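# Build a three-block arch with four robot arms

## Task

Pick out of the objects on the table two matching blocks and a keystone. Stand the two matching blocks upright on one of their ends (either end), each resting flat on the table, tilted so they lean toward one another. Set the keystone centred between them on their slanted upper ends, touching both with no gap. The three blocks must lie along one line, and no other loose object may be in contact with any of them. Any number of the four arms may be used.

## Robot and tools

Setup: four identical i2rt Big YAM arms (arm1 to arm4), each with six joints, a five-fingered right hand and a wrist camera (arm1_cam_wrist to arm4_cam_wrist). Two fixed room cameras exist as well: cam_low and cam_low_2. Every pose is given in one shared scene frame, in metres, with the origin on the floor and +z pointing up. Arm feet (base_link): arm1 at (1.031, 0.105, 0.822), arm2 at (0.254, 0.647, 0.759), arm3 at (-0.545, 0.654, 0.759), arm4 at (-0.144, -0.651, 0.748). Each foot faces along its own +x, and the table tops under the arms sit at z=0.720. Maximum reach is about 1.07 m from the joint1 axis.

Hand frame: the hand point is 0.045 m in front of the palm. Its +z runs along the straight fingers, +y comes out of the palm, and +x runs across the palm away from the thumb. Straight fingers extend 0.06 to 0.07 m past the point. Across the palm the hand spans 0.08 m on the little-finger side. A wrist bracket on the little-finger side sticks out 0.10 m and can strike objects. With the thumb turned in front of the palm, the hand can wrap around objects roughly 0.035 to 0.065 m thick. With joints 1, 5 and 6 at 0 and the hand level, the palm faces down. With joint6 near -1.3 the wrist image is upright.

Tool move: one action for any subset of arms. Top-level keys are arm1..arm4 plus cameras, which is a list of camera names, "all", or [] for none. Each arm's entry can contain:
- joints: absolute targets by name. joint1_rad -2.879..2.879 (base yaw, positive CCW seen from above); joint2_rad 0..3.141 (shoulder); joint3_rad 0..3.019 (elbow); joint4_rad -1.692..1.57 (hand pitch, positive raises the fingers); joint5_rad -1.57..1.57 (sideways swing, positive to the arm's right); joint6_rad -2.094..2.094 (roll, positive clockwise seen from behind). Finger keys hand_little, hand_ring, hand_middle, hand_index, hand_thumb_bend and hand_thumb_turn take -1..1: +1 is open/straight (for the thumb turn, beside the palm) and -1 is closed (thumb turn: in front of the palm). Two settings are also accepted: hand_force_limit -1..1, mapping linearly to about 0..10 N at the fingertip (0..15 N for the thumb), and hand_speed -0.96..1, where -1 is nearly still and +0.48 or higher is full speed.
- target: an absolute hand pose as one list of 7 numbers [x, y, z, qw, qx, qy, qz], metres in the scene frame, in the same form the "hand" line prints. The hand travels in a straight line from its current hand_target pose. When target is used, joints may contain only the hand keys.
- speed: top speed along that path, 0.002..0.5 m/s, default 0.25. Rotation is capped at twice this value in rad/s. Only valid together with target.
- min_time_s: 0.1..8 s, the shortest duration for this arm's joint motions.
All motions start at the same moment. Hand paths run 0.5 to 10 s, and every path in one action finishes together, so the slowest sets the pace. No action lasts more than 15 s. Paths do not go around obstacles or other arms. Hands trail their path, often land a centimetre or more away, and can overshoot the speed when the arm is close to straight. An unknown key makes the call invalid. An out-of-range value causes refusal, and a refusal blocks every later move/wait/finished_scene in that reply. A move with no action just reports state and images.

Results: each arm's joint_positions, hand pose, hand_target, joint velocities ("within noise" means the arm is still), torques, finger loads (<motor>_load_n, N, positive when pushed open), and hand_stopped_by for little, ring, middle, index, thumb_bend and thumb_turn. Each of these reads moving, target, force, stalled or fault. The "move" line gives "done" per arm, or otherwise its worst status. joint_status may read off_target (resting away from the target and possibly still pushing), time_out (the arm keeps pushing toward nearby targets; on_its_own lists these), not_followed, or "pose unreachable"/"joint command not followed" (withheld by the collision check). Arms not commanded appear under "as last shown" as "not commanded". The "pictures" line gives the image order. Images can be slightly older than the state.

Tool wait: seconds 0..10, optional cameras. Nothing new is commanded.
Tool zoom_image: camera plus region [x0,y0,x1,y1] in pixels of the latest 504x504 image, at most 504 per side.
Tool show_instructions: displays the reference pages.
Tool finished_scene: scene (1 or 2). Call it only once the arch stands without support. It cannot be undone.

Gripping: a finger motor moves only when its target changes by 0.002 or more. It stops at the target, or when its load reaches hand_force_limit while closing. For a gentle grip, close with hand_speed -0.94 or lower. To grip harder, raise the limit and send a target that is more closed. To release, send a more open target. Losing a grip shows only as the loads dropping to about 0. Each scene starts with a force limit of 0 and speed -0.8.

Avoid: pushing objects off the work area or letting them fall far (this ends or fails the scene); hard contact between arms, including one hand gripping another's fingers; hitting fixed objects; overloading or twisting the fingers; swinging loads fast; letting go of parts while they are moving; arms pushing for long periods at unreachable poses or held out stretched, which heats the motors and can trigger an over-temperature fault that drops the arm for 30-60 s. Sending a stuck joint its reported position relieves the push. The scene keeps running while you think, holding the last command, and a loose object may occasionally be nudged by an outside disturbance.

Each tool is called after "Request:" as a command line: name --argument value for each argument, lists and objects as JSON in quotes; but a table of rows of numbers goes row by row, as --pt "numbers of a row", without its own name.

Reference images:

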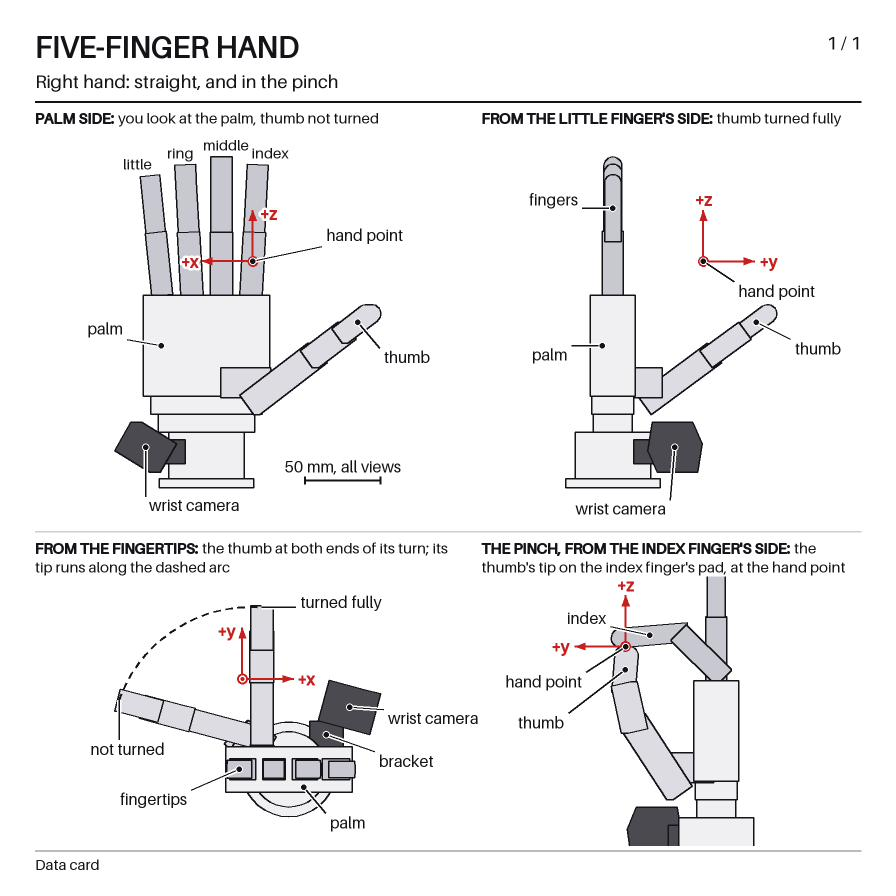

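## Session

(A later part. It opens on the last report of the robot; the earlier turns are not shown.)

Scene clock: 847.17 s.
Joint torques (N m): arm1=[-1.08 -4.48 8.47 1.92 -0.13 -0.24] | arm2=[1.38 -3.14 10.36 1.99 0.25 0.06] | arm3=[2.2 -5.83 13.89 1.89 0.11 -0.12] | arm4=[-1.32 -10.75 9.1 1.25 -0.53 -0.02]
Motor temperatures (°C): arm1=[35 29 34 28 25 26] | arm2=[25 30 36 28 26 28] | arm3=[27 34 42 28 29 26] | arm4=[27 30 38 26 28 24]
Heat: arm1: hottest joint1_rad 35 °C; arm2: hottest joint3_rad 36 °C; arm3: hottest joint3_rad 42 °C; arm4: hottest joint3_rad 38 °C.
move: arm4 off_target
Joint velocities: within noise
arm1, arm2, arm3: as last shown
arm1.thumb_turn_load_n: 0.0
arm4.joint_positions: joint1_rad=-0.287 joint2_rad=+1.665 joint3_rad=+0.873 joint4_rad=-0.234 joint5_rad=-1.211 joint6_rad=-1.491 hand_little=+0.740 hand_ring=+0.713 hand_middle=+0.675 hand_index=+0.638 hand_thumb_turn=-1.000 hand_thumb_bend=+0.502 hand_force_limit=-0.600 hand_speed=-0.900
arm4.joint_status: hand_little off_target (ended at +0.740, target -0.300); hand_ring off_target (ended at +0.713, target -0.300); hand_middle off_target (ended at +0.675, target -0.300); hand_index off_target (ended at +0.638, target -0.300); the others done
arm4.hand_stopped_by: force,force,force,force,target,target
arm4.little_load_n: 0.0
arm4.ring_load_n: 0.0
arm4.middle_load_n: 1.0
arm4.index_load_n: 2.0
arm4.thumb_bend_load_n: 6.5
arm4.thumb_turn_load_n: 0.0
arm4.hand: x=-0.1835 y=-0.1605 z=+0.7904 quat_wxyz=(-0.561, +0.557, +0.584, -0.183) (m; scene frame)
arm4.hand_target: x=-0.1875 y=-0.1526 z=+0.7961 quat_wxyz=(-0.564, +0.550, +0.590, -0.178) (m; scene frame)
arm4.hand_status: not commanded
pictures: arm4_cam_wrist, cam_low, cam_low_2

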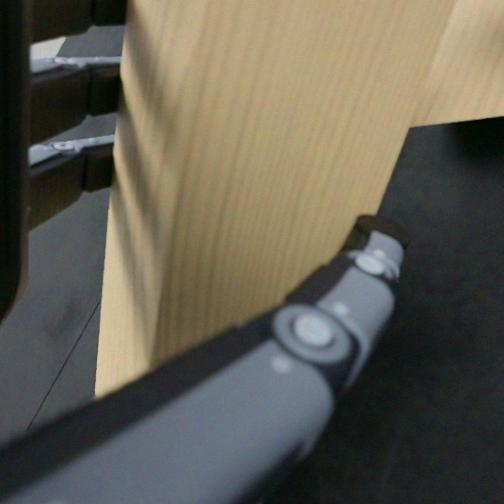

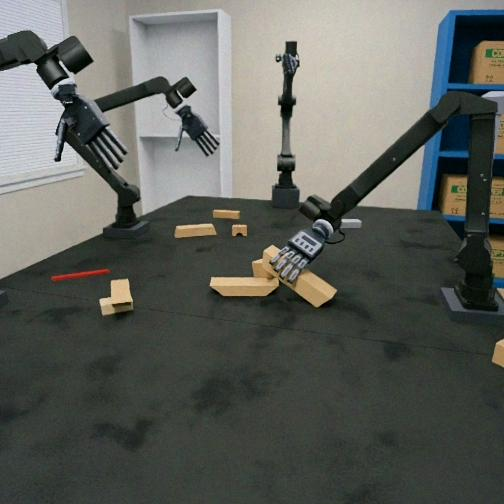

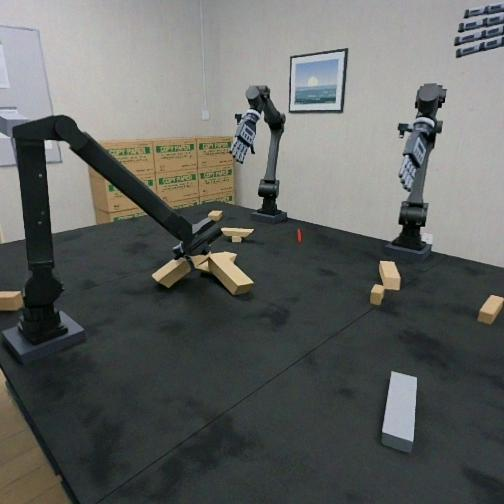

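Request:
move --arm4 '{"joints": {"hand_index": -0.35, "hand_middle": -0.35, "hand_ring": -0.35, "hand_little": -0.35, "hand_speed": -0.85, "hand_force_limit": 0.0}}' --cameras '["arm4_cam_wrist"]'

Request:
zoom_image --camera "arm4_cam_wrist" --region '[0, 0, 500, 500]'

Scene clock: 852.70 s.
Joint torques (N m): arm1=[-1.08 -4.42 8.47 1.92 -0.12 -0.24] | arm2=[2.08 -3.72 10.19 2.02 0.26 0] | arm3=[1.9 -5.71 13.94 1.95 0.12 -0.11] | arm4=[-1.61 -10.46 9.16 1.16 -0.35 0]
Motor temperatures (°C): arm1=[34 29 34 28 25 26] | arm2=[25 30 36 28 26 28] | arm3=[27 34 42 28 29 26] | arm4=[27 30 38 26 28 24]
Heat: arm1: hottest joint1_rad 34 °C; arm2: hottest joint3_rad 36 °C; arm3: hottest joint3_rad 42 °C; arm4: hottest joint3_rad 38 °C.
move: arm4 off_target
Joint velocities: within noise
arm1, arm2, arm3: as last shown
arm4.joint_positions: joint1_rad=-0.284 joint2_rad=+1.661 joint3_rad=+0.873 joint4_rad=-0.232 joint5_rad=-1.216 joint6_rad=-1.492 hand_little=+0.631 hand_ring=+0.618 hand_middle=+0.594 hand_index=+0.571 hand_thumb_turn=-1.000 hand_thumb_bend=+0.506 hand_force_limit=+0.000 hand_speed=-0.850
arm4.joint_status: hand_little off_target (ended at +0.631, target -0.350); hand_ring off_target (ended at +0.618, target -0.350); hand_middle off_target (ended at +0.594, target -0.350); hand_index off_target (ended at +0.571, target -0.350); the others done
arm4.hand_stopped_by: force,force,force,force,target,target
arm4.little_load_n: 3.5
arm4.ring_load_n: 3.0
arm4.middle_load_n: 3.0
arm4.index_load_n: 2.5
arm4.thumb_bend_load_n: 18.0
arm4.thumb_turn_load_n: 3.5
arm4.hand: x=-0.1857 y=-0.1601 z=+0.7931 quat_wxyz=(-0.564, +0.552, +0.586, -0.183) (m; scene frame)
arm4.hand_target: x=-0.1875 y=-0.1527 z=+0.7962 quat_wxyz=(-0.564, +0.550, +0.590, -0.178) (m; scene frame)
arm4.hand_status: not commanded
pictures: arm4_cam_wrist

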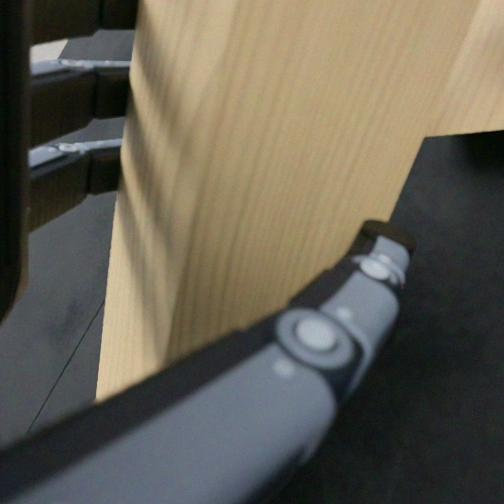

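Scaled by 1.008 from the camera's 504x504 image, which has a finer 720x720 frame.

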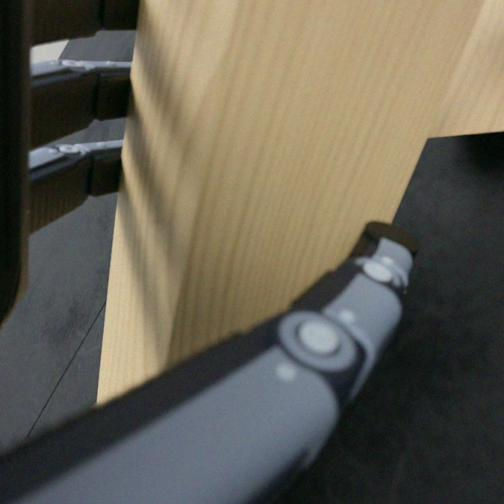

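Request:
move --arm4 '{"target": [-0.1875, -0.1625, 0.846, 0.5635, -0.550, -0.590, 0.178], "speed": 0.05}' --cameras '["arm4_cam_wrist", "cam_low", "cam_low_2"]'

Scene clock: 858.77 s.
Joint torques (N m): arm1=[-1.08 -4.42 8.47 1.92 -0.12 -0.24] | arm2=[1.73 -3.43 10.21 1.89 0.25 0.03] | arm3=[2.08 -5.83 13.9 1.88 0.1 -0.11] | arm4=[-2.02 -10.75 11.82 0.23 -0.8 -0.12]
Motor temperatures (°C): arm1=[34 29 34 28 25 26] | arm2=[25 30 36 28 26 28] | arm3=[27 34 42 28 29 26] | arm4=[27 31 38 26 28 24]
Heat: arm1: hottest joint1_rad 34 °C; arm2: hottest joint3_rad 36 °C; arm3: hottest joint3_rad 42 °C; arm4: hottest joint3_rad 38 °C.
move: arm4 off_target
Joint velocities: within noise
arm1, arm2, arm3: as last shown
arm4.joint_positions: joint1_rad=-0.284 joint2_rad=+1.557 joint3_rad=+0.873 joint4_rad=-0.362 joint5_rad=-1.206 joint6_rad=-1.492 hand_little=+0.631 hand_ring=+0.618 hand_middle=+0.594 hand_index=+0.571 hand_thumb_turn=-1.000 hand_thumb_bend=+0.500 hand_force_limit=+0.000 hand_speed=-0.850
arm4.joint_status: not commanded
arm4.hand_stopped_by: force,force,force,force,target,target
arm4.little_load_n: 0.0
arm4.ring_load_n: 0.0
arm4.middle_load_n: 0.0
arm4.index_load_n: 0.0
arm4.thumb_bend_load_n: 0.5
arm4.thumb_turn_load_n: 0.0
arm4.hand: x=-0.1887 y=-0.1763 z=+0.8277 quat_wxyz=(-0.556, +0.562, +0.582, -0.190) (m; scene frame)
arm4.hand_target: x=-0.1876 y=-0.1631 z=+0.8463 quat_wxyz=(-0.564, +0.550, +0.590, -0.178) (m; scene frame)
arm4.hand_status: off_target (0.023 m and 2.3 deg from the pose sent, 0.053 m and 0.8 deg at the start)
pictures: arm4_cam_wrist, cam_low, cam_low_2

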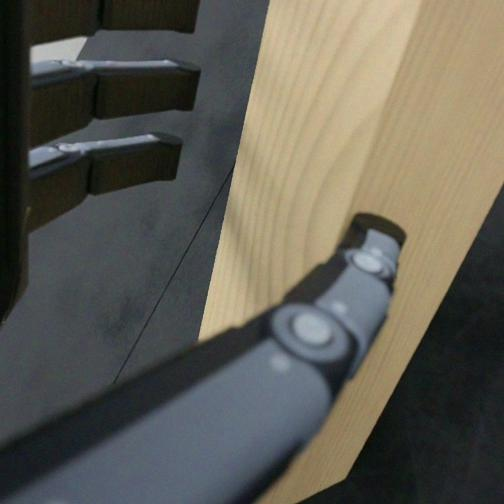

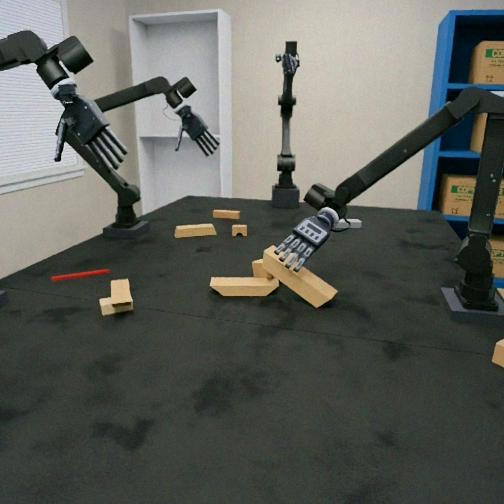

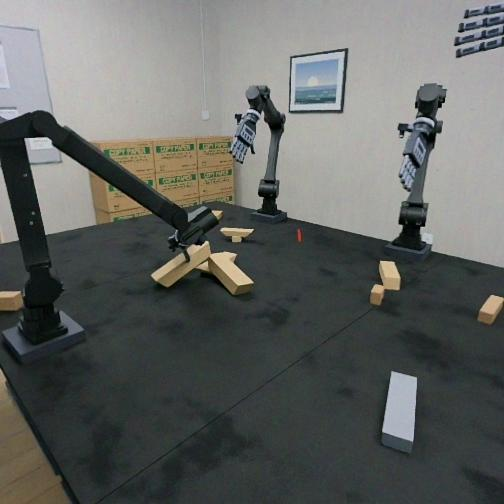

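Request:
move --arm4 '{"joints": {"hand_index": 1.0, "hand_middle": 1.0, "hand_ring": 1.0, "hand_little": 1.0, "hand_thumb_bend": 0.95, "hand_speed": -0.4}, "target": [-0.178, -0.158, 0.838, 0.5635, -0.550, -0.590, 0.178], "speed": 0.05}' --cameras '[]'

Request:
move --arm4 '{"target": [-0.168, -0.153, 0.803, 0.5635, -0.550, -0.590, 0.178], "speed": 0.08}' --cameras '[]'

Request:
move --arm4 '{"target": [-0.186, -0.149, 0.795, 0.5635, -0.550, -0.590, 0.178], "speed": 0.05}' --cameras '["arm4_cam_wrist"]'

Scene clock: 888.00 s.
Joint torques (N m): arm1=[-1.08 -4.42 8.49 1.92 -0.13 -0.25] | arm2=[1.79 -3.49 10.48 2.03 0.25 0.04] | arm3=[1.73 -5.71 13.91 1.88 0.11 -0.13] | arm4=[-3.31 -8.53 12.88 0.28 -0.8 -0.26]
Motor temperatures (°C): arm1=[34 29 34 28 25 26] | arm2=[25 30 36 28 26 28] | arm3=[27 34 42 28 29 26] | arm4=[27 31 38 26 28 24]
Heat: arm1: hottest joint1_rad 34 °C; arm2: hottest joint3_rad 36 °C; arm3: hottest joint3_rad 42 °C; arm4: hottest joint3_rad 38 °C.
move: arm4 off_target
Joint velocities: within noise
arm1, arm2, arm3: as last shown
arm4.joint_positions: joint1_rad=-0.286 joint2_rad=+1.557 joint3_rad=+0.879 joint4_rad=-0.390 joint5_rad=-1.216 joint6_rad=-1.530 hand_little=+1.000 hand_ring=+1.000 hand_middle=+1.000 hand_index=+1.000 hand_thumb_turn=-1.000 hand_thumb_bend=+0.950 hand_force_limit=+0.000 hand_speed=-0.400
arm4.joint_status: all done
arm4.hand_stopped_by: target,target,target,target,target,target
arm4.little_load_n: 0.0
arm4.ring_load_n: 0.0
arm4.middle_load_n: 0.0
arm4.index_load_n: 0.0
arm4.thumb_bend_load_n: 0.5
arm4.thumb_turn_load_n: 0.0
arm4.hand: x=-0.1887 y=-0.1769 z=+0.8295 quat_wxyz=(-0.558, +0.554, +0.588, -0.189) (m; scene frame)
arm4.hand_target: x=-0.1778 y=-0.1589 z=+0.8383 quat_wxyz=(-0.564, +0.550, +0.590, -0.177) (m; scene frame)
arm4.hand_status: off_target (0.023 m and 1.5 deg from the pose sent, 0.024 m and 2.3 deg at the start)
pictures: none
No camera images: "cameras" was empty.

Scene clock: 889.17 s.
Joint torques (N m): arm1=[-1.08 -4.42 8.47 1.92 -0.12 -0.24] | arm2=[1.96 -3.02 10.11 2.07 0.27 0.04] | arm3=[1.85 -5.77 13.98 1.85 0.1 -0.12] | arm4=[-3.43 -9.05 12.1 1.21 -0.84 -0.2]
Motor temperatures (°C): arm1=[34 29 34 28 25 26] | arm2=[25 30 36 28 26 28] | arm3=[27 34 42 28 29 26] | arm4=[27 31 39 26 28 24]
Heat: arm1: hottest joint1_rad 34 °C; arm2: hottest joint3_rad 36 °C; arm3: hottest joint3_rad 42 °C; arm4: hottest joint3_rad 39 °C.
move: arm4 off_target
Joint velocities: within noise
arm1, arm2, arm3: as last shown
arm4.joint_positions: joint1_rad=-0.305 joint2_rad=+1.643 joint3_rad=+0.879 joint4_rad=-0.379 joint5_rad=-1.225 joint6_rad=-1.583 hand_little=+1.000 hand_ring=+1.000 hand_middle=+1.000 hand_index=+1.000 hand_thumb_turn=-1.000 hand_thumb_bend=+0.950 hand_force_limit=+0.000 hand_speed=-0.400
arm4.joint_status: not commanded
arm4.hand_stopped_by: target,target,target,target,target,target
arm4.little_load_n: 0.0
arm4.ring_load_n: 0.0
arm4.middle_load_n: 0.0
arm4.index_load_n: 0.0
arm4.thumb_bend_load_n: 0.0
arm4.thumb_turn_load_n: 0.0
arm4.hand: x=-0.1801 y=-0.1766 z=+0.7951 quat_wxyz=(-0.553, +0.560, +0.584, -0.198) (m; scene frame)
arm4.hand_target: x=-0.1678 y=-0.1542 z=+0.8037 quat_wxyz=(-0.564, +0.550, +0.590, -0.178) (m; scene frame)
arm4.hand_status: off_target (0.028 m and 2.9 deg from the pose sent, 0.041 m and 1.5 deg at the start)
pictures: none
No camera images: "cameras" was empty.

Scene clock: 890.53 s.
Joint torques (N m): arm1=[-1.08 -4.42 8.47 1.91 -0.13 -0.24] | arm2=[1.49 -3.78 10.24 2 0.24 0.06] | arm3=[2.32 -5.83 13.94 1.84 0.07 -0.12] | arm4=[-1.44 -9.11 9.68 1.43 -0.59 0.01]
Motor temperatures (°C): arm1=[34 29 34 28 25 26] | arm2=[25 30 36 28 26 28] | arm3=[27 34 42 28 29 26] | arm4=[27 31 39 26 28 24]
Heat: arm1: hottest joint1_rad 34 °C; arm2: hottest joint3_rad 36 °C; arm3: hottest joint3_rad 42 °C; arm4: hottest joint3_rad 39 °C.
move: arm4 done
Joint velocities: within noise
arm1, arm2, arm3: as last shown
arm2.ring_load_n: -0.5
arm3.thumb_bend_load_n: -0.5
arm4.joint_positions: joint1_rad=-0.287 joint2_rad=+1.651 joint3_rad=+0.879 joint4_rad=-0.242 joint5_rad=-1.210 joint6_rad=-1.496 hand_little=+1.000 hand_ring=+1.000 hand_middle=+1.000 hand_index=+1.000 hand_thumb_turn=-1.000 hand_thumb_bend=+0.950 hand_force_limit=+0.000 hand_speed=-0.400
arm4.joint_status: not commanded
arm4.hand_stopped_by: target,target,target,target,target,target
arm4.little_load_n: 0.0
arm4.ring_load_n: 0.0
arm4.middle_load_n: 0.0
arm4.index_load_n: -0.5
arm4.thumb_bend_load_n: 0.0
arm4.thumb_turn_load_n: 0.0
arm4.hand: x=-0.1828 y=-0.1578 z=+0.7977 quat_wxyz=(-0.564, +0.553, +0.587, -0.178) (m; scene frame)
arm4.hand_target: x=-0.1859 y=-0.1493 z=+0.7951 quat_wxyz=(-0.564, +0.550, +0.590, -0.178) (m; scene frame)
arm4.hand_status: done (0.010 m and 0.4 deg from the pose sent, 0.028 m and 2.9 deg at the start)
pictures: arm4_cam_wrist

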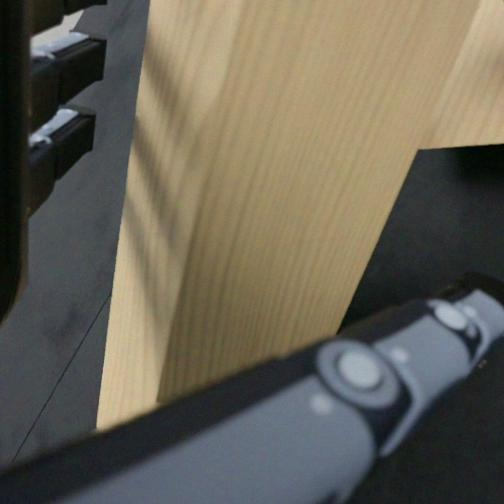

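Request:
move --arm4 '{"joints": {"hand_thumb_bend": 0.75, "hand_speed": -0.9, "hand_force_limit": -0.8}}' --cameras '["arm4_cam_wrist"]'

Scene clock: 900.90 s.
Joint torques (N m): arm1=[-1.08 -4.42 8.47 1.91 -0.13 -0.24] | arm2=[1.9 -3.43 10.36 1.95 0.23 0.06] | arm3=[2.02 -5.6 13.91 1.83 0.09 -0.11] | arm4=[-1.49 -9.11 9.66 1.37 -0.6 -0.02]
Motor temperatures (°C): arm1=[34 29 34 28 25 26] | arm2=[25 30 36 27 26 28] | arm3=[27 34 43 28 29 26] | arm4=[27 31 39 26 28 24]
Heat: arm1: hottest joint1_rad 34 °C; arm2: hottest joint3_rad 36 °C; arm3: hottest joint3_rad 43 °C; arm4: hottest joint3_rad 39 °C.
move: arm4 done
Joint velocities: within noise
arm1.joint_positions: joint1_rad=-0.039 joint2_rad=+0.894 joint3_rad=+1.378 joint4_rad=-0.594 joint5_rad=+0.102 joint6_rad=-1.312 hand_little=+1.000 hand_ring=+1.000 hand_middle=+1.000 hand_index=+1.000 hand_thumb_turn=+1.000 hand_thumb_bend=+1.000 hand_force_limit=+0.000 hand_speed=+0.400
arm1.joint_status: not commanded
arm1.hand_stopped_by: target,target,target,target,target,target
arm1.little_load_n: 0.0
arm1.ring_load_n: 0.0
arm1.middle_load_n: -0.5
arm1.index_load_n: -0.5
arm1.thumb_bend_load_n: 0.0
arm1.thumb_turn_load_n: 0.0
arm1.hand: x=+0.6006 y=+0.0772 z=+1.3981 quat_wxyz=(+0.660, -0.046, -0.740, +0.123) (m; scene frame)
arm1.hand_target: x=+0.5966 y=+0.0816 z=+1.3873 quat_wxyz=(+0.652, -0.044, -0.749, +0.113) (m; scene frame)
arm1.hand_status: not commanded
arm2.joint_positions: joint1_rad=+0.221 joint2_rad=+0.838 joint3_rad=+1.172 joint4_rad=-1.225 joint5_rad=+0.099 joint6_rad=-1.199 hand_little=+1.000 hand_ring=+1.000 hand_middle=+1.000 hand_index=+1.000 hand_thumb_turn=+1.000 hand_thumb_bend=+1.000 hand_force_limit=+0.000 hand_speed=+0.400
arm2.joint_status: not commanded
arm2.hand_stopped_by: target,target,target,target,target,target
arm2.little_load_n: 0.0
arm2.ring_load_n: 0.0
arm2.middle_load_n: 0.0
arm2.index_load_n: 0.0
arm2.thumb_bend_load_n: 0.0
arm2.thumb_turn_load_n: 0.0
arm2.hand: x=+0.2969 y=+0.3334 z=+1.1014 quat_wxyz=(+0.179, +0.645, -0.689, +0.278) (m; scene frame)
arm2.hand_target: x=+0.3000 y=+0.3300 z=+1.1000 quat_wxyz=(+0.179, +0.644, -0.689, +0.281) (m; scene frame)
arm2.hand_status: not commanded
arm3.joint_positions: joint1_rad=+0.360 joint2_rad=+1.064 joint3_rad=+1.388 joint4_rad=-1.296 joint5_rad=+0.204 joint6_rad=-1.026 hand_little=+1.000 hand_ring=+1.000 hand_middle=+1.000 hand_index=+1.000 hand_thumb_turn=+1.000 hand_thumb_bend=+1.000 hand_force_limit=+0.000 hand_speed=+0.400
arm3.joint_status: not commanded
arm3.hand_stopped_by: target,target,target,target,target,target
arm3.little_load_n: 0.0
arm3.ring_load_n: 0.0
arm3.middle_load_n: 0.0
arm3.index_load_n: 0.0
arm3.thumb_bend_load_n: 0.0
arm3.thumb_turn_load_n: 0.0
arm3.hand: x=-0.4284 y=+0.3071 z=+1.1286 quat_wxyz=(+0.173, +0.643, -0.702, +0.254) (m; scene frame)
arm3.hand_target: x=-0.4204 y=+0.3008 z=+1.1499 quat_wxyz=(+0.179, +0.644, -0.689, +0.281) (m; scene frame)
arm3.hand_status: not commanded
arm4.joint_positions: joint1_rad=-0.287 joint2_rad=+1.651 joint3_rad=+0.879 joint4_rad=-0.241 joint5_rad=-1.210 joint6_rad=-1.495 hand_little=+1.000 hand_ring=+1.000 hand_middle=+1.000 hand_index=+1.000 hand_thumb_turn=-1.000 hand_thumb_bend=+0.750 hand_force_limit=-0.800 hand_speed=-0.900
arm4.joint_status: all done
arm4.hand_stopped_by: target,target,target,target,target,target
arm4.little_load_n: 0.0
arm4.ring_load_n: 0.0
arm4.middle_load_n: 0.0
arm4.index_load_n: 0.0
arm4.thumb_bend_load_n: 0.0
arm4.thumb_turn_load_n: 0.0
arm4.hand: x=-0.1828 y=-0.1577 z=+0.7978 quat_wxyz=(-0.564, +0.553, +0.587, -0.178) (m; scene frame)
arm4.hand_target: x=-0.1859 y=-0.1493 z=+0.7951 quat_wxyz=(-0.564, +0.550, +0.590, -0.178) (m; scene frame)
arm4.hand_status: not commanded
pictures: arm4_cam_wrist

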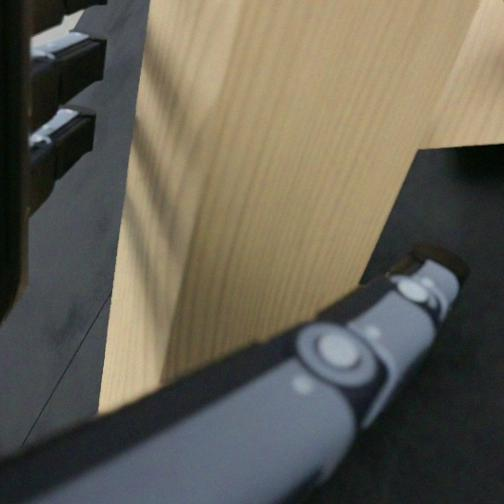

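Request:
move --arm4 '{"joints": {"hand_index": -0.3, "hand_middle": -0.3, "hand_ring": -0.3, "hand_little": -0.3, "hand_speed": -0.9, "hand_force_limit": -0.4}}' --cameras '["arm4_cam_wrist", "cam_low"]'

Scene clock: 911.77 s.
Joint torques (N m): arm1=[-1.08 -4.48 8.47 1.91 -0.13 -0.25] | arm2=[1.67 -3.49 10.4 1.89 0.25 0.03] | arm3=[2.02 -5.66 14 1.92 0.12 -0.14] | arm4=[-2.2 -9.11 9.68 1.18 -0.24 -0.08]
Motor temperatures (°C): arm1=[34 29 34 28 25 26] | arm2=[25 30 36 27 26 28] | arm3=[27 34 43 28 29 26] | arm4=[27 31 38 26 28 24]
Heat: arm1: hottest joint1_rad 34 °C; arm2: hottest joint3_rad 36 °C; arm3: hottest joint3_rad 43 °C; arm4: hottest joint3_rad 38 °C.
move: arm4 off_target
Joint velocities: within noise
arm1, arm2, arm3: as last shown
arm1.middle_load_n: 0.0
arm1.index_load_n: 0.0
arm4.joint_positions: joint1_rad=-0.279 joint2_rad=+1.651 joint3_rad=+0.879 joint4_rad=-0.236 joint5_rad=-1.219 joint6_rad=-1.489 hand_little=+0.303 hand_ring=+0.322 hand_middle=+0.340 hand_index=+0.358 hand_thumb_turn=-1.000 hand_thumb_bend=+0.752 hand_force_limit=-0.400 hand_speed=-0.900
arm4.joint_status: hand_little off_target (ended at +0.303, target -0.300); hand_ring off_target (ended at +0.322, target -0.300); hand_middle off_target (ended at +0.340, target -0.300); hand_index off_target (ended at +0.358, target -0.300); the others done
arm4.hand_stopped_by: force,force,force,force,target,target
arm4.little_load_n: 3.0
arm4.ring_load_n: 2.5
arm4.middle_load_n: 0.0
arm4.index_load_n: 0.0
arm4.thumb_bend_load_n: 6.5
arm4.thumb_turn_load_n: 3.0
arm4.hand: x=-0.1882 y=-0.1581 z=+0.7994 quat_wxyz=(-0.566, +0.548, +0.588, -0.183) (m; scene frame)
arm4.hand_target: x=-0.1859 y=-0.1493 z=+0.7951 quat_wxyz=(-0.563, +0.550, +0.590, -0.178) (m; scene frame)
arm4.hand_status: not commanded
pictures: arm4_cam_wrist, cam_low

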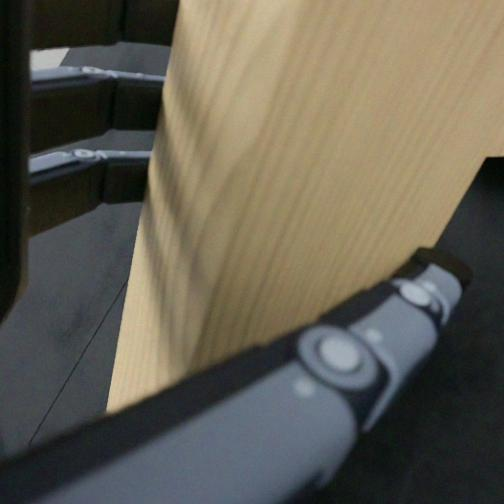

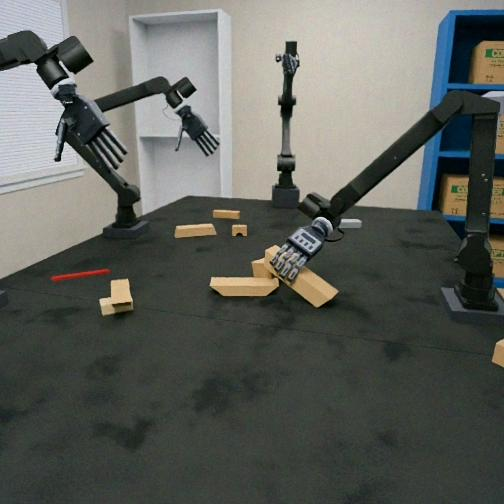

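Request:
move --arm4 '{"joints": {"hand_index": -0.35, "hand_middle": -0.35, "hand_ring": -0.35, "hand_little": -0.35, "hand_speed": -0.9, "hand_force_limit": 0.0}}' --cameras '["arm4_cam_wrist"]'

Request:
move --arm4 '{"target": [-0.19, -0.1525, 0.822, 0.5635, -0.550, -0.590, 0.178], "speed": 0.03}' --cameras '["arm4_cam_wrist", "cam_low", "cam_low_2"]'

Scene clock: 924.20 s.
Joint torques (N m): arm1=[-1.08 -4.42 8.49 1.91 -0.13 -0.24] | arm2=[2.14 -3.08 10.36 2.07 0.23 0.04] | arm3=[1.67 -5.71 13.97 1.91 0.11 -0.1] | arm4=[-2.08 -9.11 9.7 1.06 -0.34 -0.09]
Motor temperatures (°C): arm1=[34 29 34 28 25 26] | arm2=[25 30 36 27 26 28] | arm3=[27 34 43 28 29 26] | arm4=[27 31 38 26 27 24]
Heat: arm1: hottest joint1_rad 34 °C; arm2: hottest joint3_rad 36 °C; arm3: hottest joint3_rad 43 °C; arm4: hottest joint3_rad 38 °C.
move: arm4 off_target
Joint velocities: within noise
arm1, arm2, arm3: as last shown
arm1.little_load_n: -0.5
arm1.thumb_turn_load_n: 0.5
arm2.index_load_n: -0.5
arm3.thumb_bend_load_n: -0.5
arm4.joint_positions: joint1_rad=-0.278 joint2_rad=+1.651 joint3_rad=+0.879 joint4_rad=-0.234 joint5_rad=-1.217 joint6_rad=-1.488 hand_little=+0.146 hand_ring=+0.156 hand_middle=+0.166 hand_index=+0.202 hand_thumb_turn=-1.000 hand_thumb_bend=+0.757 hand_force_limit=+0.000 hand_speed=-0.900
arm4.joint_status: hand_little off_target (ended at +0.146, target -0.350); hand_ring off_target (ended at +0.156, target -0.350); hand_middle off_target (ended at +0.166, target -0.350); hand_index off_target (ended at +0.202, target -0.350); the others done
arm4.hand_stopped_by: force,force,force,force,target,target
arm4.little_load_n: 1.0
arm4.ring_load_n: 4.5
arm4.middle_load_n: 9.5
arm4.index_load_n: 2.0
arm4.thumb_bend_load_n: 24.0
arm4.thumb_turn_load_n: 5.0
arm4.hand: x=-0.1879 y=-0.1575 z=+0.7993 quat_wxyz=(-0.566, +0.548, +0.589, -0.181) (m; scene frame)
arm4.hand_target: x=-0.1860 y=-0.1493 z=+0.7951 quat_wxyz=(-0.563, +0.550, +0.590, -0.178) (m; scene frame)
arm4.hand_status: not commanded
pictures: arm4_cam_wrist

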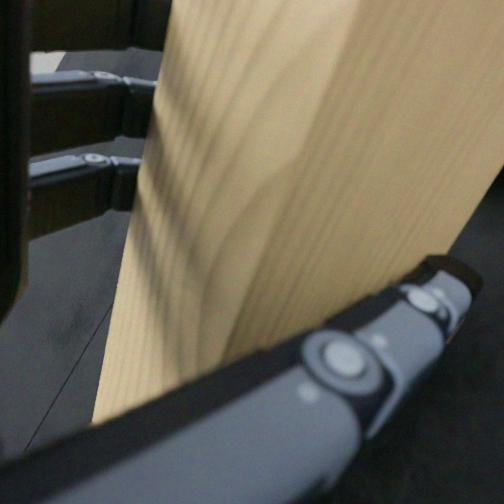

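Scene clock: 925.67 s.
Joint torques (N m): arm1=[-1.08 -4.48 8.47 1.92 -0.13 -0.24] | arm2=[2.14 -3.43 10.26 1.87 0.23 0.03] | arm3=[1.96 -5.83 13.96 1.95 0.12 -0.12] | arm4=[-1.61 -12.81 10.3 0.5 -1.06 -0.02]
Motor temperatures (°C): arm1=[34 29 34 28 25 26] | arm2=[25 30 36 27 26 28] | arm3=[27 34 43 28 29 26] | arm4=[27 31 38 26 27 24]
Heat: arm1: hottest joint1_rad 34 °C; arm2: hottest joint3_rad 36 °C; arm3: hottest joint3_rad 43 °C; arm4: hottest joint3_rad 38 °C.
move: arm4 off_target
Joint velocities: within noise
arm1, arm2, arm3: as last shown
arm1.little_load_n: 0.0
arm1.thumb_turn_load_n: 0.0
arm2.index_load_n: 0.0
arm3.middle_load_n: 0.5
arm3.thumb_bend_load_n: 0.0
arm4.joint_positions: joint1_rad=-0.278 joint2_rad=+1.642 joint3_rad=+0.879 joint4_rad=-0.275 joint5_rad=-1.193 joint6_rad=-1.478 hand_little=+0.146 hand_ring=+0.156 hand_middle=+0.166 hand_index=+0.202 hand_thumb_turn=-1.000 hand_thumb_bend=+0.757 hand_force_limit=+0.000 hand_speed=-0.900
arm4.joint_status: not commanded
arm4.hand_stopped_by: force,force,force,force,target,target
arm4.little_load_n: 0.5
arm4.ring_load_n: 4.0
arm4.middle_load_n: 9.0
arm4.index_load_n: 1.5
arm4.thumb_bend_load_n: 24.0
arm4.thumb_turn_load_n: 4.5
arm4.hand: x=-0.1866 y=-0.1637 z=+0.7971 quat_wxyz=(-0.552, +0.566, +0.582, -0.188) (m; scene frame)
arm4.hand_target: x=-0.1901 y=-0.1531 z=+0.8218 quat_wxyz=(-0.564, +0.550, +0.590, -0.178) (m; scene frame)
arm4.hand_status: off_target (0.028 m and 2.7 deg from the pose sent, 0.023 m and 0.5 deg at the start)
pictures: arm4_cam_wrist, cam_low, cam_low_2

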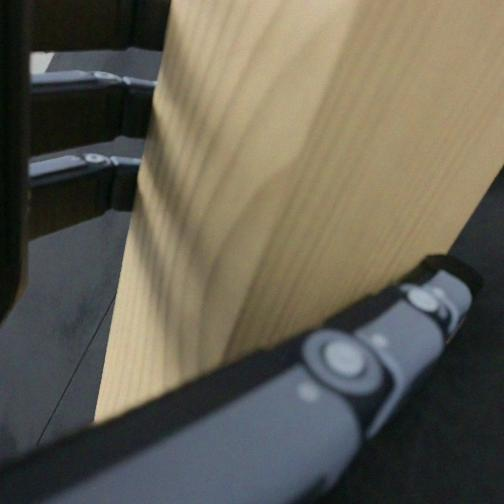

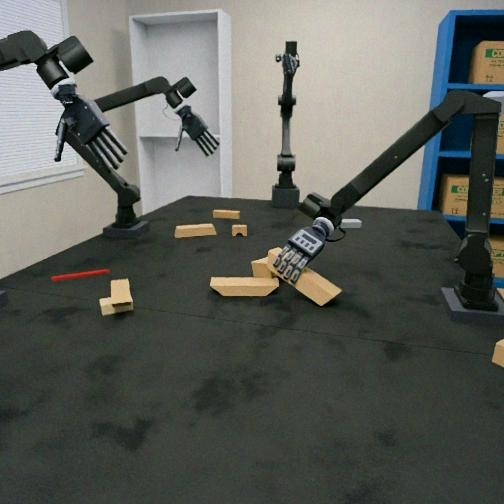

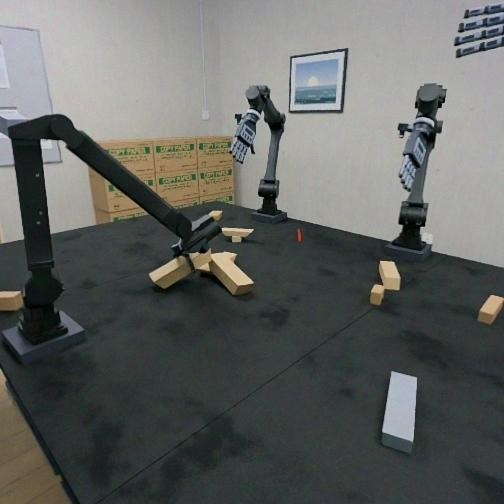

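Request:
move --arm4 '{"target": [-0.19, -0.1625, 0.885, 0.5635, -0.550, -0.590, 0.178], "speed": 0.05}' --cameras '["arm4_cam_wrist", "cam_low", "cam_low_2"]'

Scene clock: 932.43 s.
Joint torques (N m): arm1=[-1.08 -4.48 8.47 1.91 -0.13 -0.24] | arm2=[2.02 -3.02 10.3 2.02 0.22 0.05] | arm3=[1.9 -5.77 13.91 1.83 0.1 -0.11] | arm4=[-2.08 -11.75 15.21 0.55 -1.22 -0.17]
Motor temperatures (°C): arm1=[34 29 34 28 25 26] | arm2=[25 30 36 27 26 28] | arm3=[27 34 43 28 29 26] | arm4=[27 31 39 26 28 24]
Heat: arm1: hottest joint1_rad 34 °C; arm2: hottest joint3_rad 36 °C; arm3: hottest joint3_rad 43 °C; arm4: hottest joint3_rad 39 °C.
move: arm4 off_target
Joint velocities: within noise
arm1, arm2, arm3: as last shown
arm3.middle_load_n: 0.0
arm4.joint_positions: joint1_rad=-0.278 joint2_rad=+1.507 joint3_rad=+0.879 joint4_rad=-0.468 joint5_rad=-1.192 joint6_rad=-1.478 hand_little=+0.146 hand_ring=+0.156 hand_middle=+0.166 hand_index=+0.202 hand_thumb_turn=-1.000 hand_thumb_bend=+0.757 hand_force_limit=+0.000 hand_speed=-0.900
arm4.joint_status: not commanded
arm4.hand_stopped_by: force,force,force,force,target,target
arm4.little_load_n: 0.5
arm4.ring_load_n: 4.5
arm4.middle_load_n: 9.0
arm4.index_load_n: 1.5
arm4.thumb_bend_load_n: 24.0
arm4.thumb_turn_load_n: 4.0
arm4.hand: x=-0.1935 y=-0.1918 z=+0.8426 quat_wxyz=(-0.540, +0.580, +0.573, -0.208) (m; scene frame)
arm4.hand_target: x=-0.1904 y=-0.1656 z=+0.8854 quat_wxyz=(-0.564, +0.550, +0.590, -0.178) (m; scene frame)
arm4.hand_status: off_target (0.052 m and 5.9 deg from the pose sent, 0.088 m and 2.7 deg at the start)
pictures: arm4_cam_wrist, cam_low, cam_low_2

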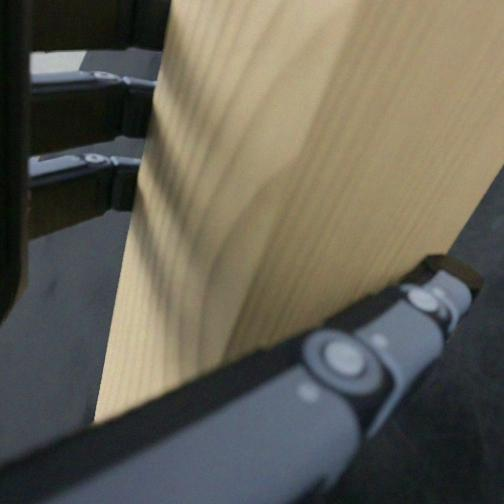

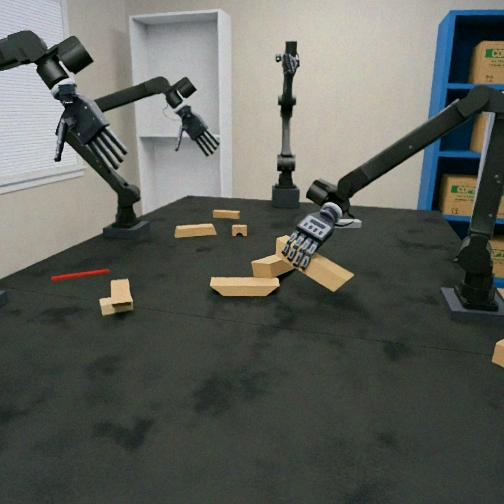

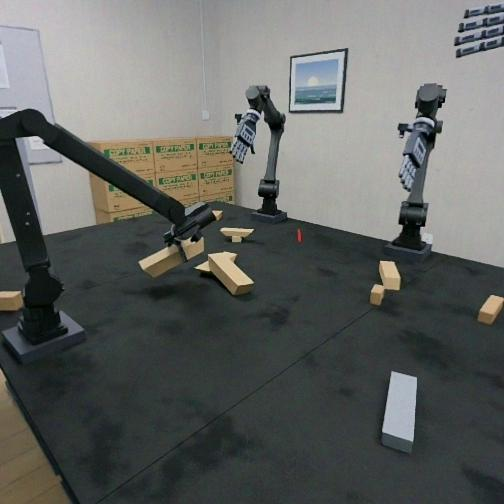

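Request:
move --arm4 '{"target": [-0.22, -0.19, 1.02, 0.564, -0.550, -0.590, 0.178], "speed": 0.12}' --cameras '[]'

Request:
move --arm4 '{"target": [-0.27, -0.17, 1.04, 0.4468, -0.701, -0.2988, -0.468], "speed": 0.2}' --cameras '["all"]'

Scene clock: 970.10 s.
Joint torques (N m): arm1=[-1.08 -4.42 8.47 1.92 -0.13 -0.24] | arm2=[1.79 -3.14 10.25 1.98 0.22 0.06] | arm3=[1.9 -5.66 13.91 1.87 0.1 -0.13] | arm4=[-1.44 -9.47 18.15 0.49 -1.04 -0.01]
Motor temperatures (°C): arm1=[34 29 34 28 25 26] | arm2=[25 30 36 27 26 28] | arm3=[27 34 43 28 29 26] | arm4=[27 31 42 26 30 24]
Heat: arm1: hottest joint1_rad 34 °C; arm2: hottest joint3_rad 36 °C; arm3: hottest joint3_rad 43 °C; arm4: hottest joint3_rad 42 °C.
move: arm4 off_target
Joint velocities: within noise
arm1, arm2, arm3: as last shown
arm1.ring_load_n: 0.5
arm4.joint_positions: joint1_rad=-0.231 joint2_rad=+1.268 joint3_rad=+1.005 joint4_rad=-0.720 joint5_rad=-1.164 joint6_rad=-1.367 hand_little=+0.146 hand_ring=+0.156 hand_middle=+0.166 hand_index=+0.202 hand_thumb_turn=-1.000 hand_thumb_bend=+0.757 hand_force_limit=+0.000 hand_speed=-0.900
arm4.joint_status: not commanded
arm4.hand_stopped_by: force,force,force,force,target,target
arm4.little_load_n: 0.5
arm4.ring_load_n: 4.0
arm4.middle_load_n: 9.0
arm4.index_load_n: 2.0
arm4.thumb_bend_load_n: 24.0
arm4.thumb_turn_load_n: 4.5
arm4.hand: x=-0.2163 y=-0.2100 z=+0.9711 quat_wxyz=(-0.542, +0.579, +0.574, -0.203) (m; scene frame)
arm4.hand_target: x=-0.2201 y=-0.1939 z=+1.0196 quat_wxyz=(-0.564, +0.550, +0.590, -0.178) (m; scene frame)
arm4.hand_status: off_target (0.053 m and 5.4 deg from the pose sent, 0.179 m and 5.9 deg at the start)
pictures: none
No camera images: "cameras" was empty.

Scene clock: 974.77 s.
Joint torques (N m): arm1=[-1.08 -4.42 8.49 1.91 -0.12 -0.24] | arm2=[1.85 -3.43 10.22 1.99 0.24 0.04] | arm3=[2.02 -5.77 14.04 1.92 0.11 -0.11] | arm4=[-1.44 -7.82 18.4 2.43 0.69 -0.43]
Motor temperatures (°C): arm1=[34 29 34 28 25 26] | arm2=[25 30 36 27 26 28] | arm3=[27 34 43 28 29 26] | arm4=[27 31 42 26 29 24]
Heat: arm1: hottest joint1_rad 34 °C; arm2: hottest joint3_rad 36 °C; arm3: hottest joint3_rad 43 °C; arm4: hottest joint3_rad 42 °C.
move: arm4 off_target
Joint velocities: within noise
arm1, arm2, arm3: as last shown
arm1.ring_load_n: 0.0
arm4.joint_positions: joint1_rad=+0.587 joint2_rad=+1.254 joint3_rad=+0.860 joint4_rad=-0.037 joint5_rad=+1.006 joint6_rad=-0.913 hand_little=+0.146 hand_ring=+0.156 hand_middle=+0.166 hand_index=+0.202 hand_thumb_turn=-1.000 hand_thumb_bend=+0.757 hand_force_limit=+0.000 hand_speed=-0.900
arm4.joint_status: not commanded
arm4.hand_stopped_by: force,force,force,force,target,target
arm4.little_load_n: 0.0
arm4.ring_load_n: 4.0
arm4.middle_load_n: 9.0
arm4.index_load_n: 2.5
arm4.thumb_bend_load_n: 24.0
arm4.thumb_turn_load_n: 5.0
arm4.hand: x=-0.2514 y=-0.1917 z=+0.9926 quat_wxyz=(-0.408, +0.712, +0.325, +0.470) (m; scene frame)
arm4.hand_target: x=-0.2682 y=-0.1745 z=+1.0397 quat_wxyz=(-0.447, +0.702, +0.299, +0.468) (m; scene frame)
arm4.hand_status: off_target (0.055 m and 5.5 deg from the pose sent, 0.096 m and 87.0 deg at the start)
pictures: arm1_cam_wrist, arm2_cam_wrist, arm3_cam_wrist, arm4_cam_wrist, cam_low, cam_low_2

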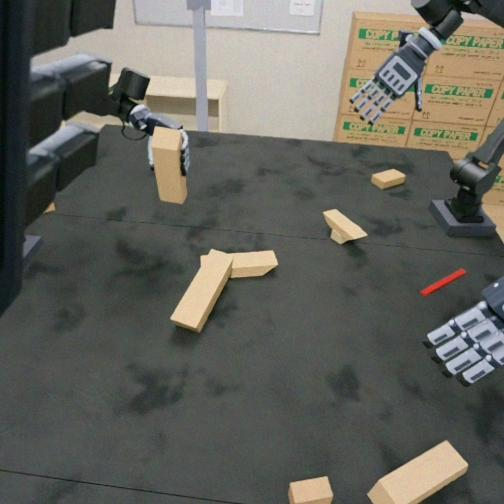

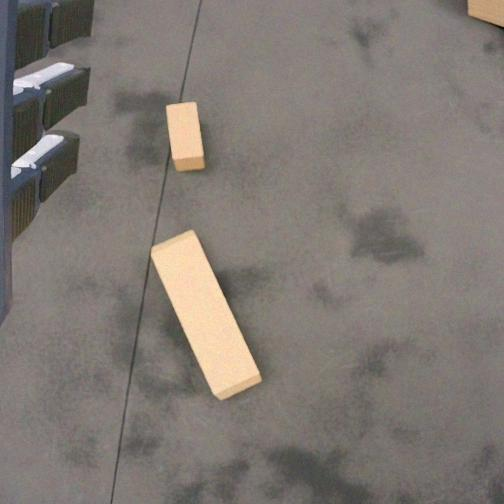

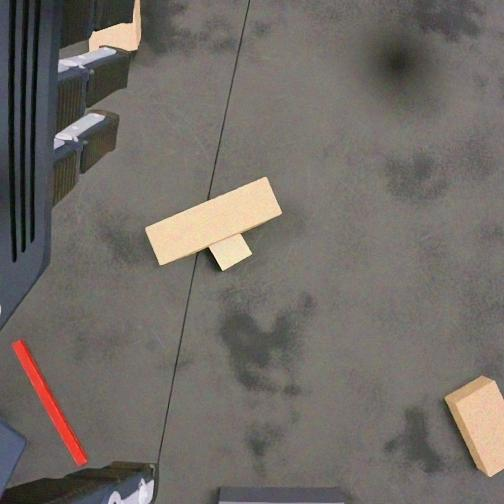

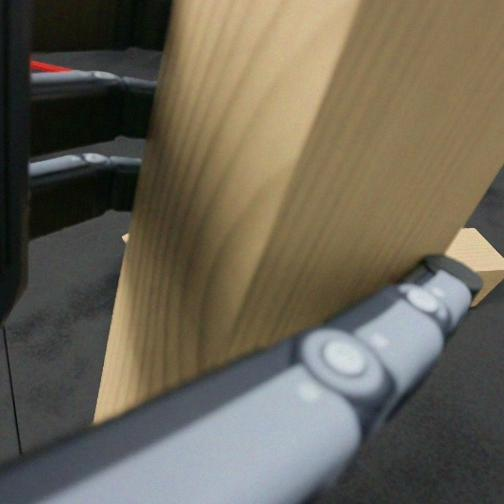

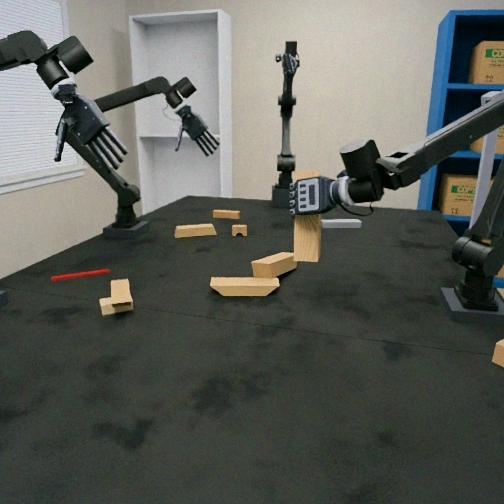

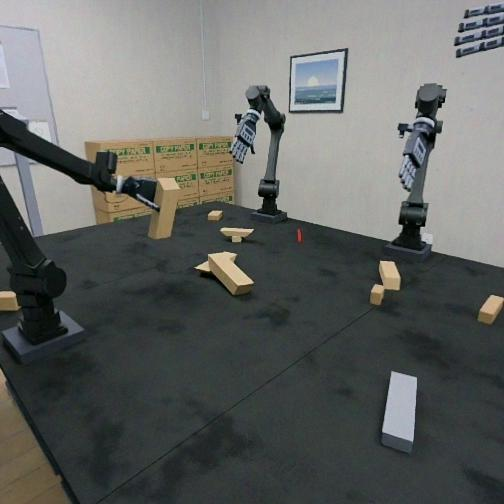

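Request:
zoom_image --camera "arm1_cam_wrist" --region '[140, 110, 300, 350]'

Request:
zoom_image --camera "cam_low" --region '[190, 160, 400, 320]'

Request:
zoom_image --camera "cam_low_2" --region '[100, 150, 270, 310]'

Scaled by 2.100 from the camera's 504x504 image, which has a finer 720x720 frame.

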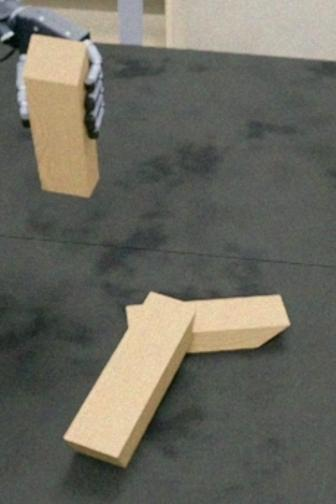

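Scaled by 2.400 from the camera's 504x504 image, which has a finer 720x720 frame.

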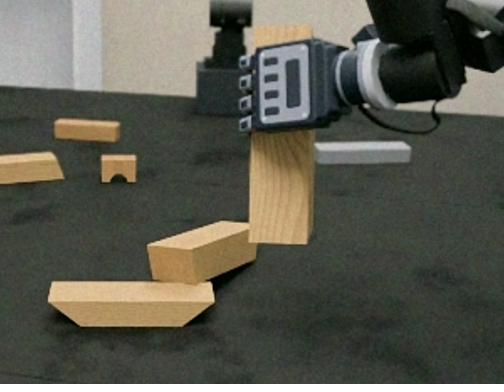

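Scaled by 2.965 from the camera's 504x504 image, which has a finer 720x720 frame.

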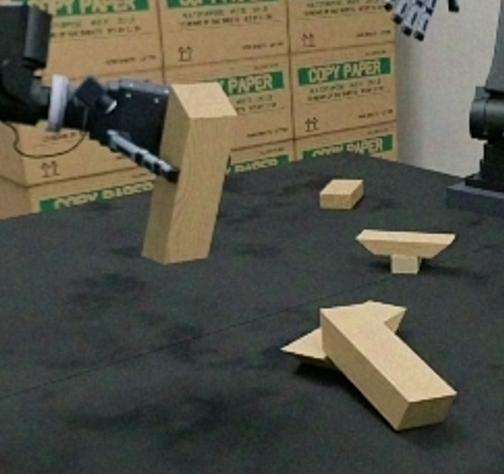

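Request:
move --arm4 '{"target": [-0.40, -0.22, 1.04, 0.4468, -0.701, -0.2988, -0.468], "speed": 0.2}' --arm2 '{"target": [-0.03, -0.13, 1.0, -0.1341, 0.0715, 0.8935, -0.4232], "joints": {"hand_thumb_turn": -1.0}, "speed": 0.25}' --cameras '["arm1_cam_wrist", "arm2_cam_wrist", "cam_low", "cam_low_2"]'

Scene clock: 1053.20 s.
Joint torques (N m): arm1=[-1.08 -4.42 8.47 1.94 -0.13 -0.24] | arm2=[1.2 -23.18 16.4 1.54 0.22 0.07] | arm3=[2.08 -5.66 13.91 1.84 0.11 -0.13] | arm4=[-1.55 -9.41 17.99 0.8 1.04 -0.27]
Motor temperatures (°C): arm1=[34 29 34 28 25 26] | arm2=[25 29 36 27 26 28] | arm3=[27 33 43 28 29 26] | arm4=[27 30 46 26 28 24]
Heat: arm1: hottest joint1_rad 34 °C; arm2: hottest joint3_rad 36 °C; arm3: hottest joint3_rad 43 °C; arm4: hottest joint3_rad 46 °C.
move: arm2 off_target; arm4 off_target
Joint velocities: within noise
arm1, arm3: as last shown
arm1.thumb_turn_load_n: 0.5
arm2.joint_positions: joint1_rad=-0.485 joint2_rad=+2.057 joint3_rad=+2.124 joint4_rad=-0.725 joint5_rad=+0.004 joint6_rad=-0.222 hand_little=+1.000 hand_ring=+1.000 hand_middle=+1.000 hand_index=+1.000 hand_thumb_turn=-1.000 hand_thumb_bend=+1.000 hand_force_limit=+0.000 hand_speed=+0.400
arm2.joint_status: all done
arm2.hand_stopped_by: target,target,target,target,target,target
arm2.little_load_n: 0.0
arm2.ring_load_n: 0.0
arm2.middle_load_n: 0.0
arm2.index_load_n: 0.0
arm2.thumb_bend_load_n: 0.0
arm2.thumb_turn_load_n: 0.0
arm2.hand: x=-0.0213 y=-0.1191 z=+0.9937 quat_wxyz=(+0.132, -0.064, -0.898, +0.416) (m; scene frame)
arm2.hand_target: x=-0.0297 y=-0.1291 z=+0.9997 quat_wxyz=(+0.134, -0.071, -0.893, +0.424) (m; scene frame)
arm2.hand_status: off_target (0.015 m and 1.3 deg from the pose sent, 0.576 m and 89.4 deg at the start)
arm4.joint_positions: joint1_rad=+0.882 joint2_rad=+1.412 joint3_rad=+1.065 joint4_rad=-0.323 joint5_rad=+1.267 joint6_rad=-0.623 hand_little=+0.146 hand_ring=+0.156 hand_middle=+0.166 hand_index=+0.202 hand_thumb_turn=-1.000 hand_thumb_bend=+0.757 hand_force_limit=+0.000 hand_speed=-0.900
arm4.joint_status: not commanded
arm4.hand_stopped_by: force,force,force,force,target,target
arm4.little_load_n: 0.0
arm4.ring_load_n: 4.0
arm4.middle_load_n: 9.5
arm4.index_load_n: 2.5
arm4.thumb_bend_load_n: 24.0
arm4.thumb_turn_load_n: 5.5
arm4.hand: x=-0.3801 y=-0.2309 z=+1.0043 quat_wxyz=(-0.424, +0.701, +0.320, +0.476) (m; scene frame)
arm4.hand_target: x=-0.3980 y=-0.2224 z=+1.0397 quat_wxyz=(-0.448, +0.701, +0.299, +0.468) (m; scene frame)
arm4.hand_status: off_target (0.042 m and 3.7 deg from the pose sent, 0.159 m and 5.5 deg at the start)
pictures: arm1_cam_wrist, arm2_cam_wrist, cam_low, cam_low_2

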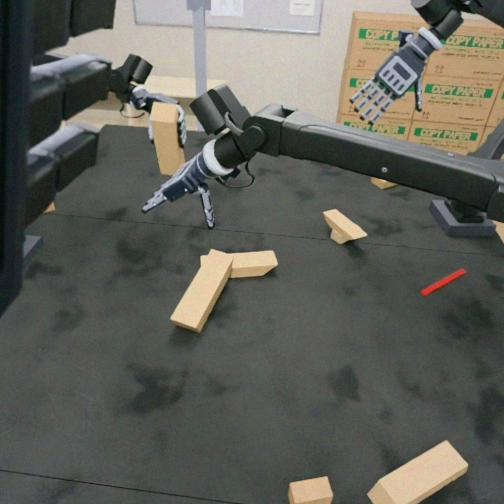

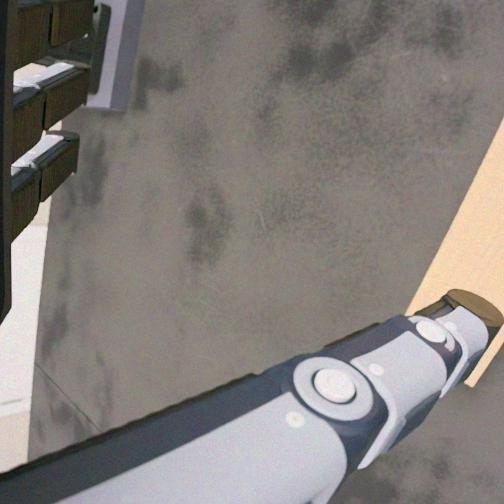

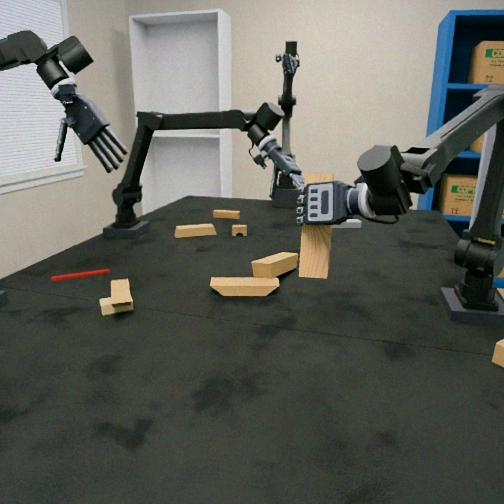

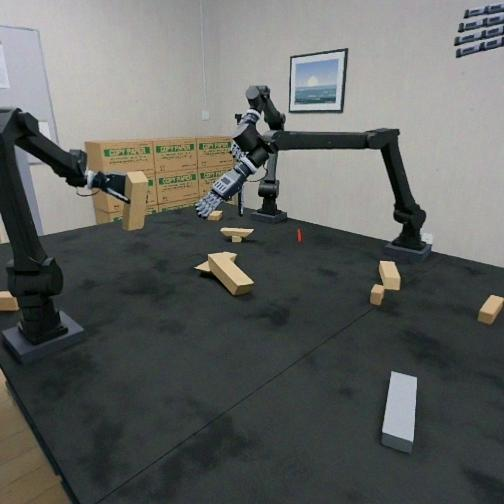

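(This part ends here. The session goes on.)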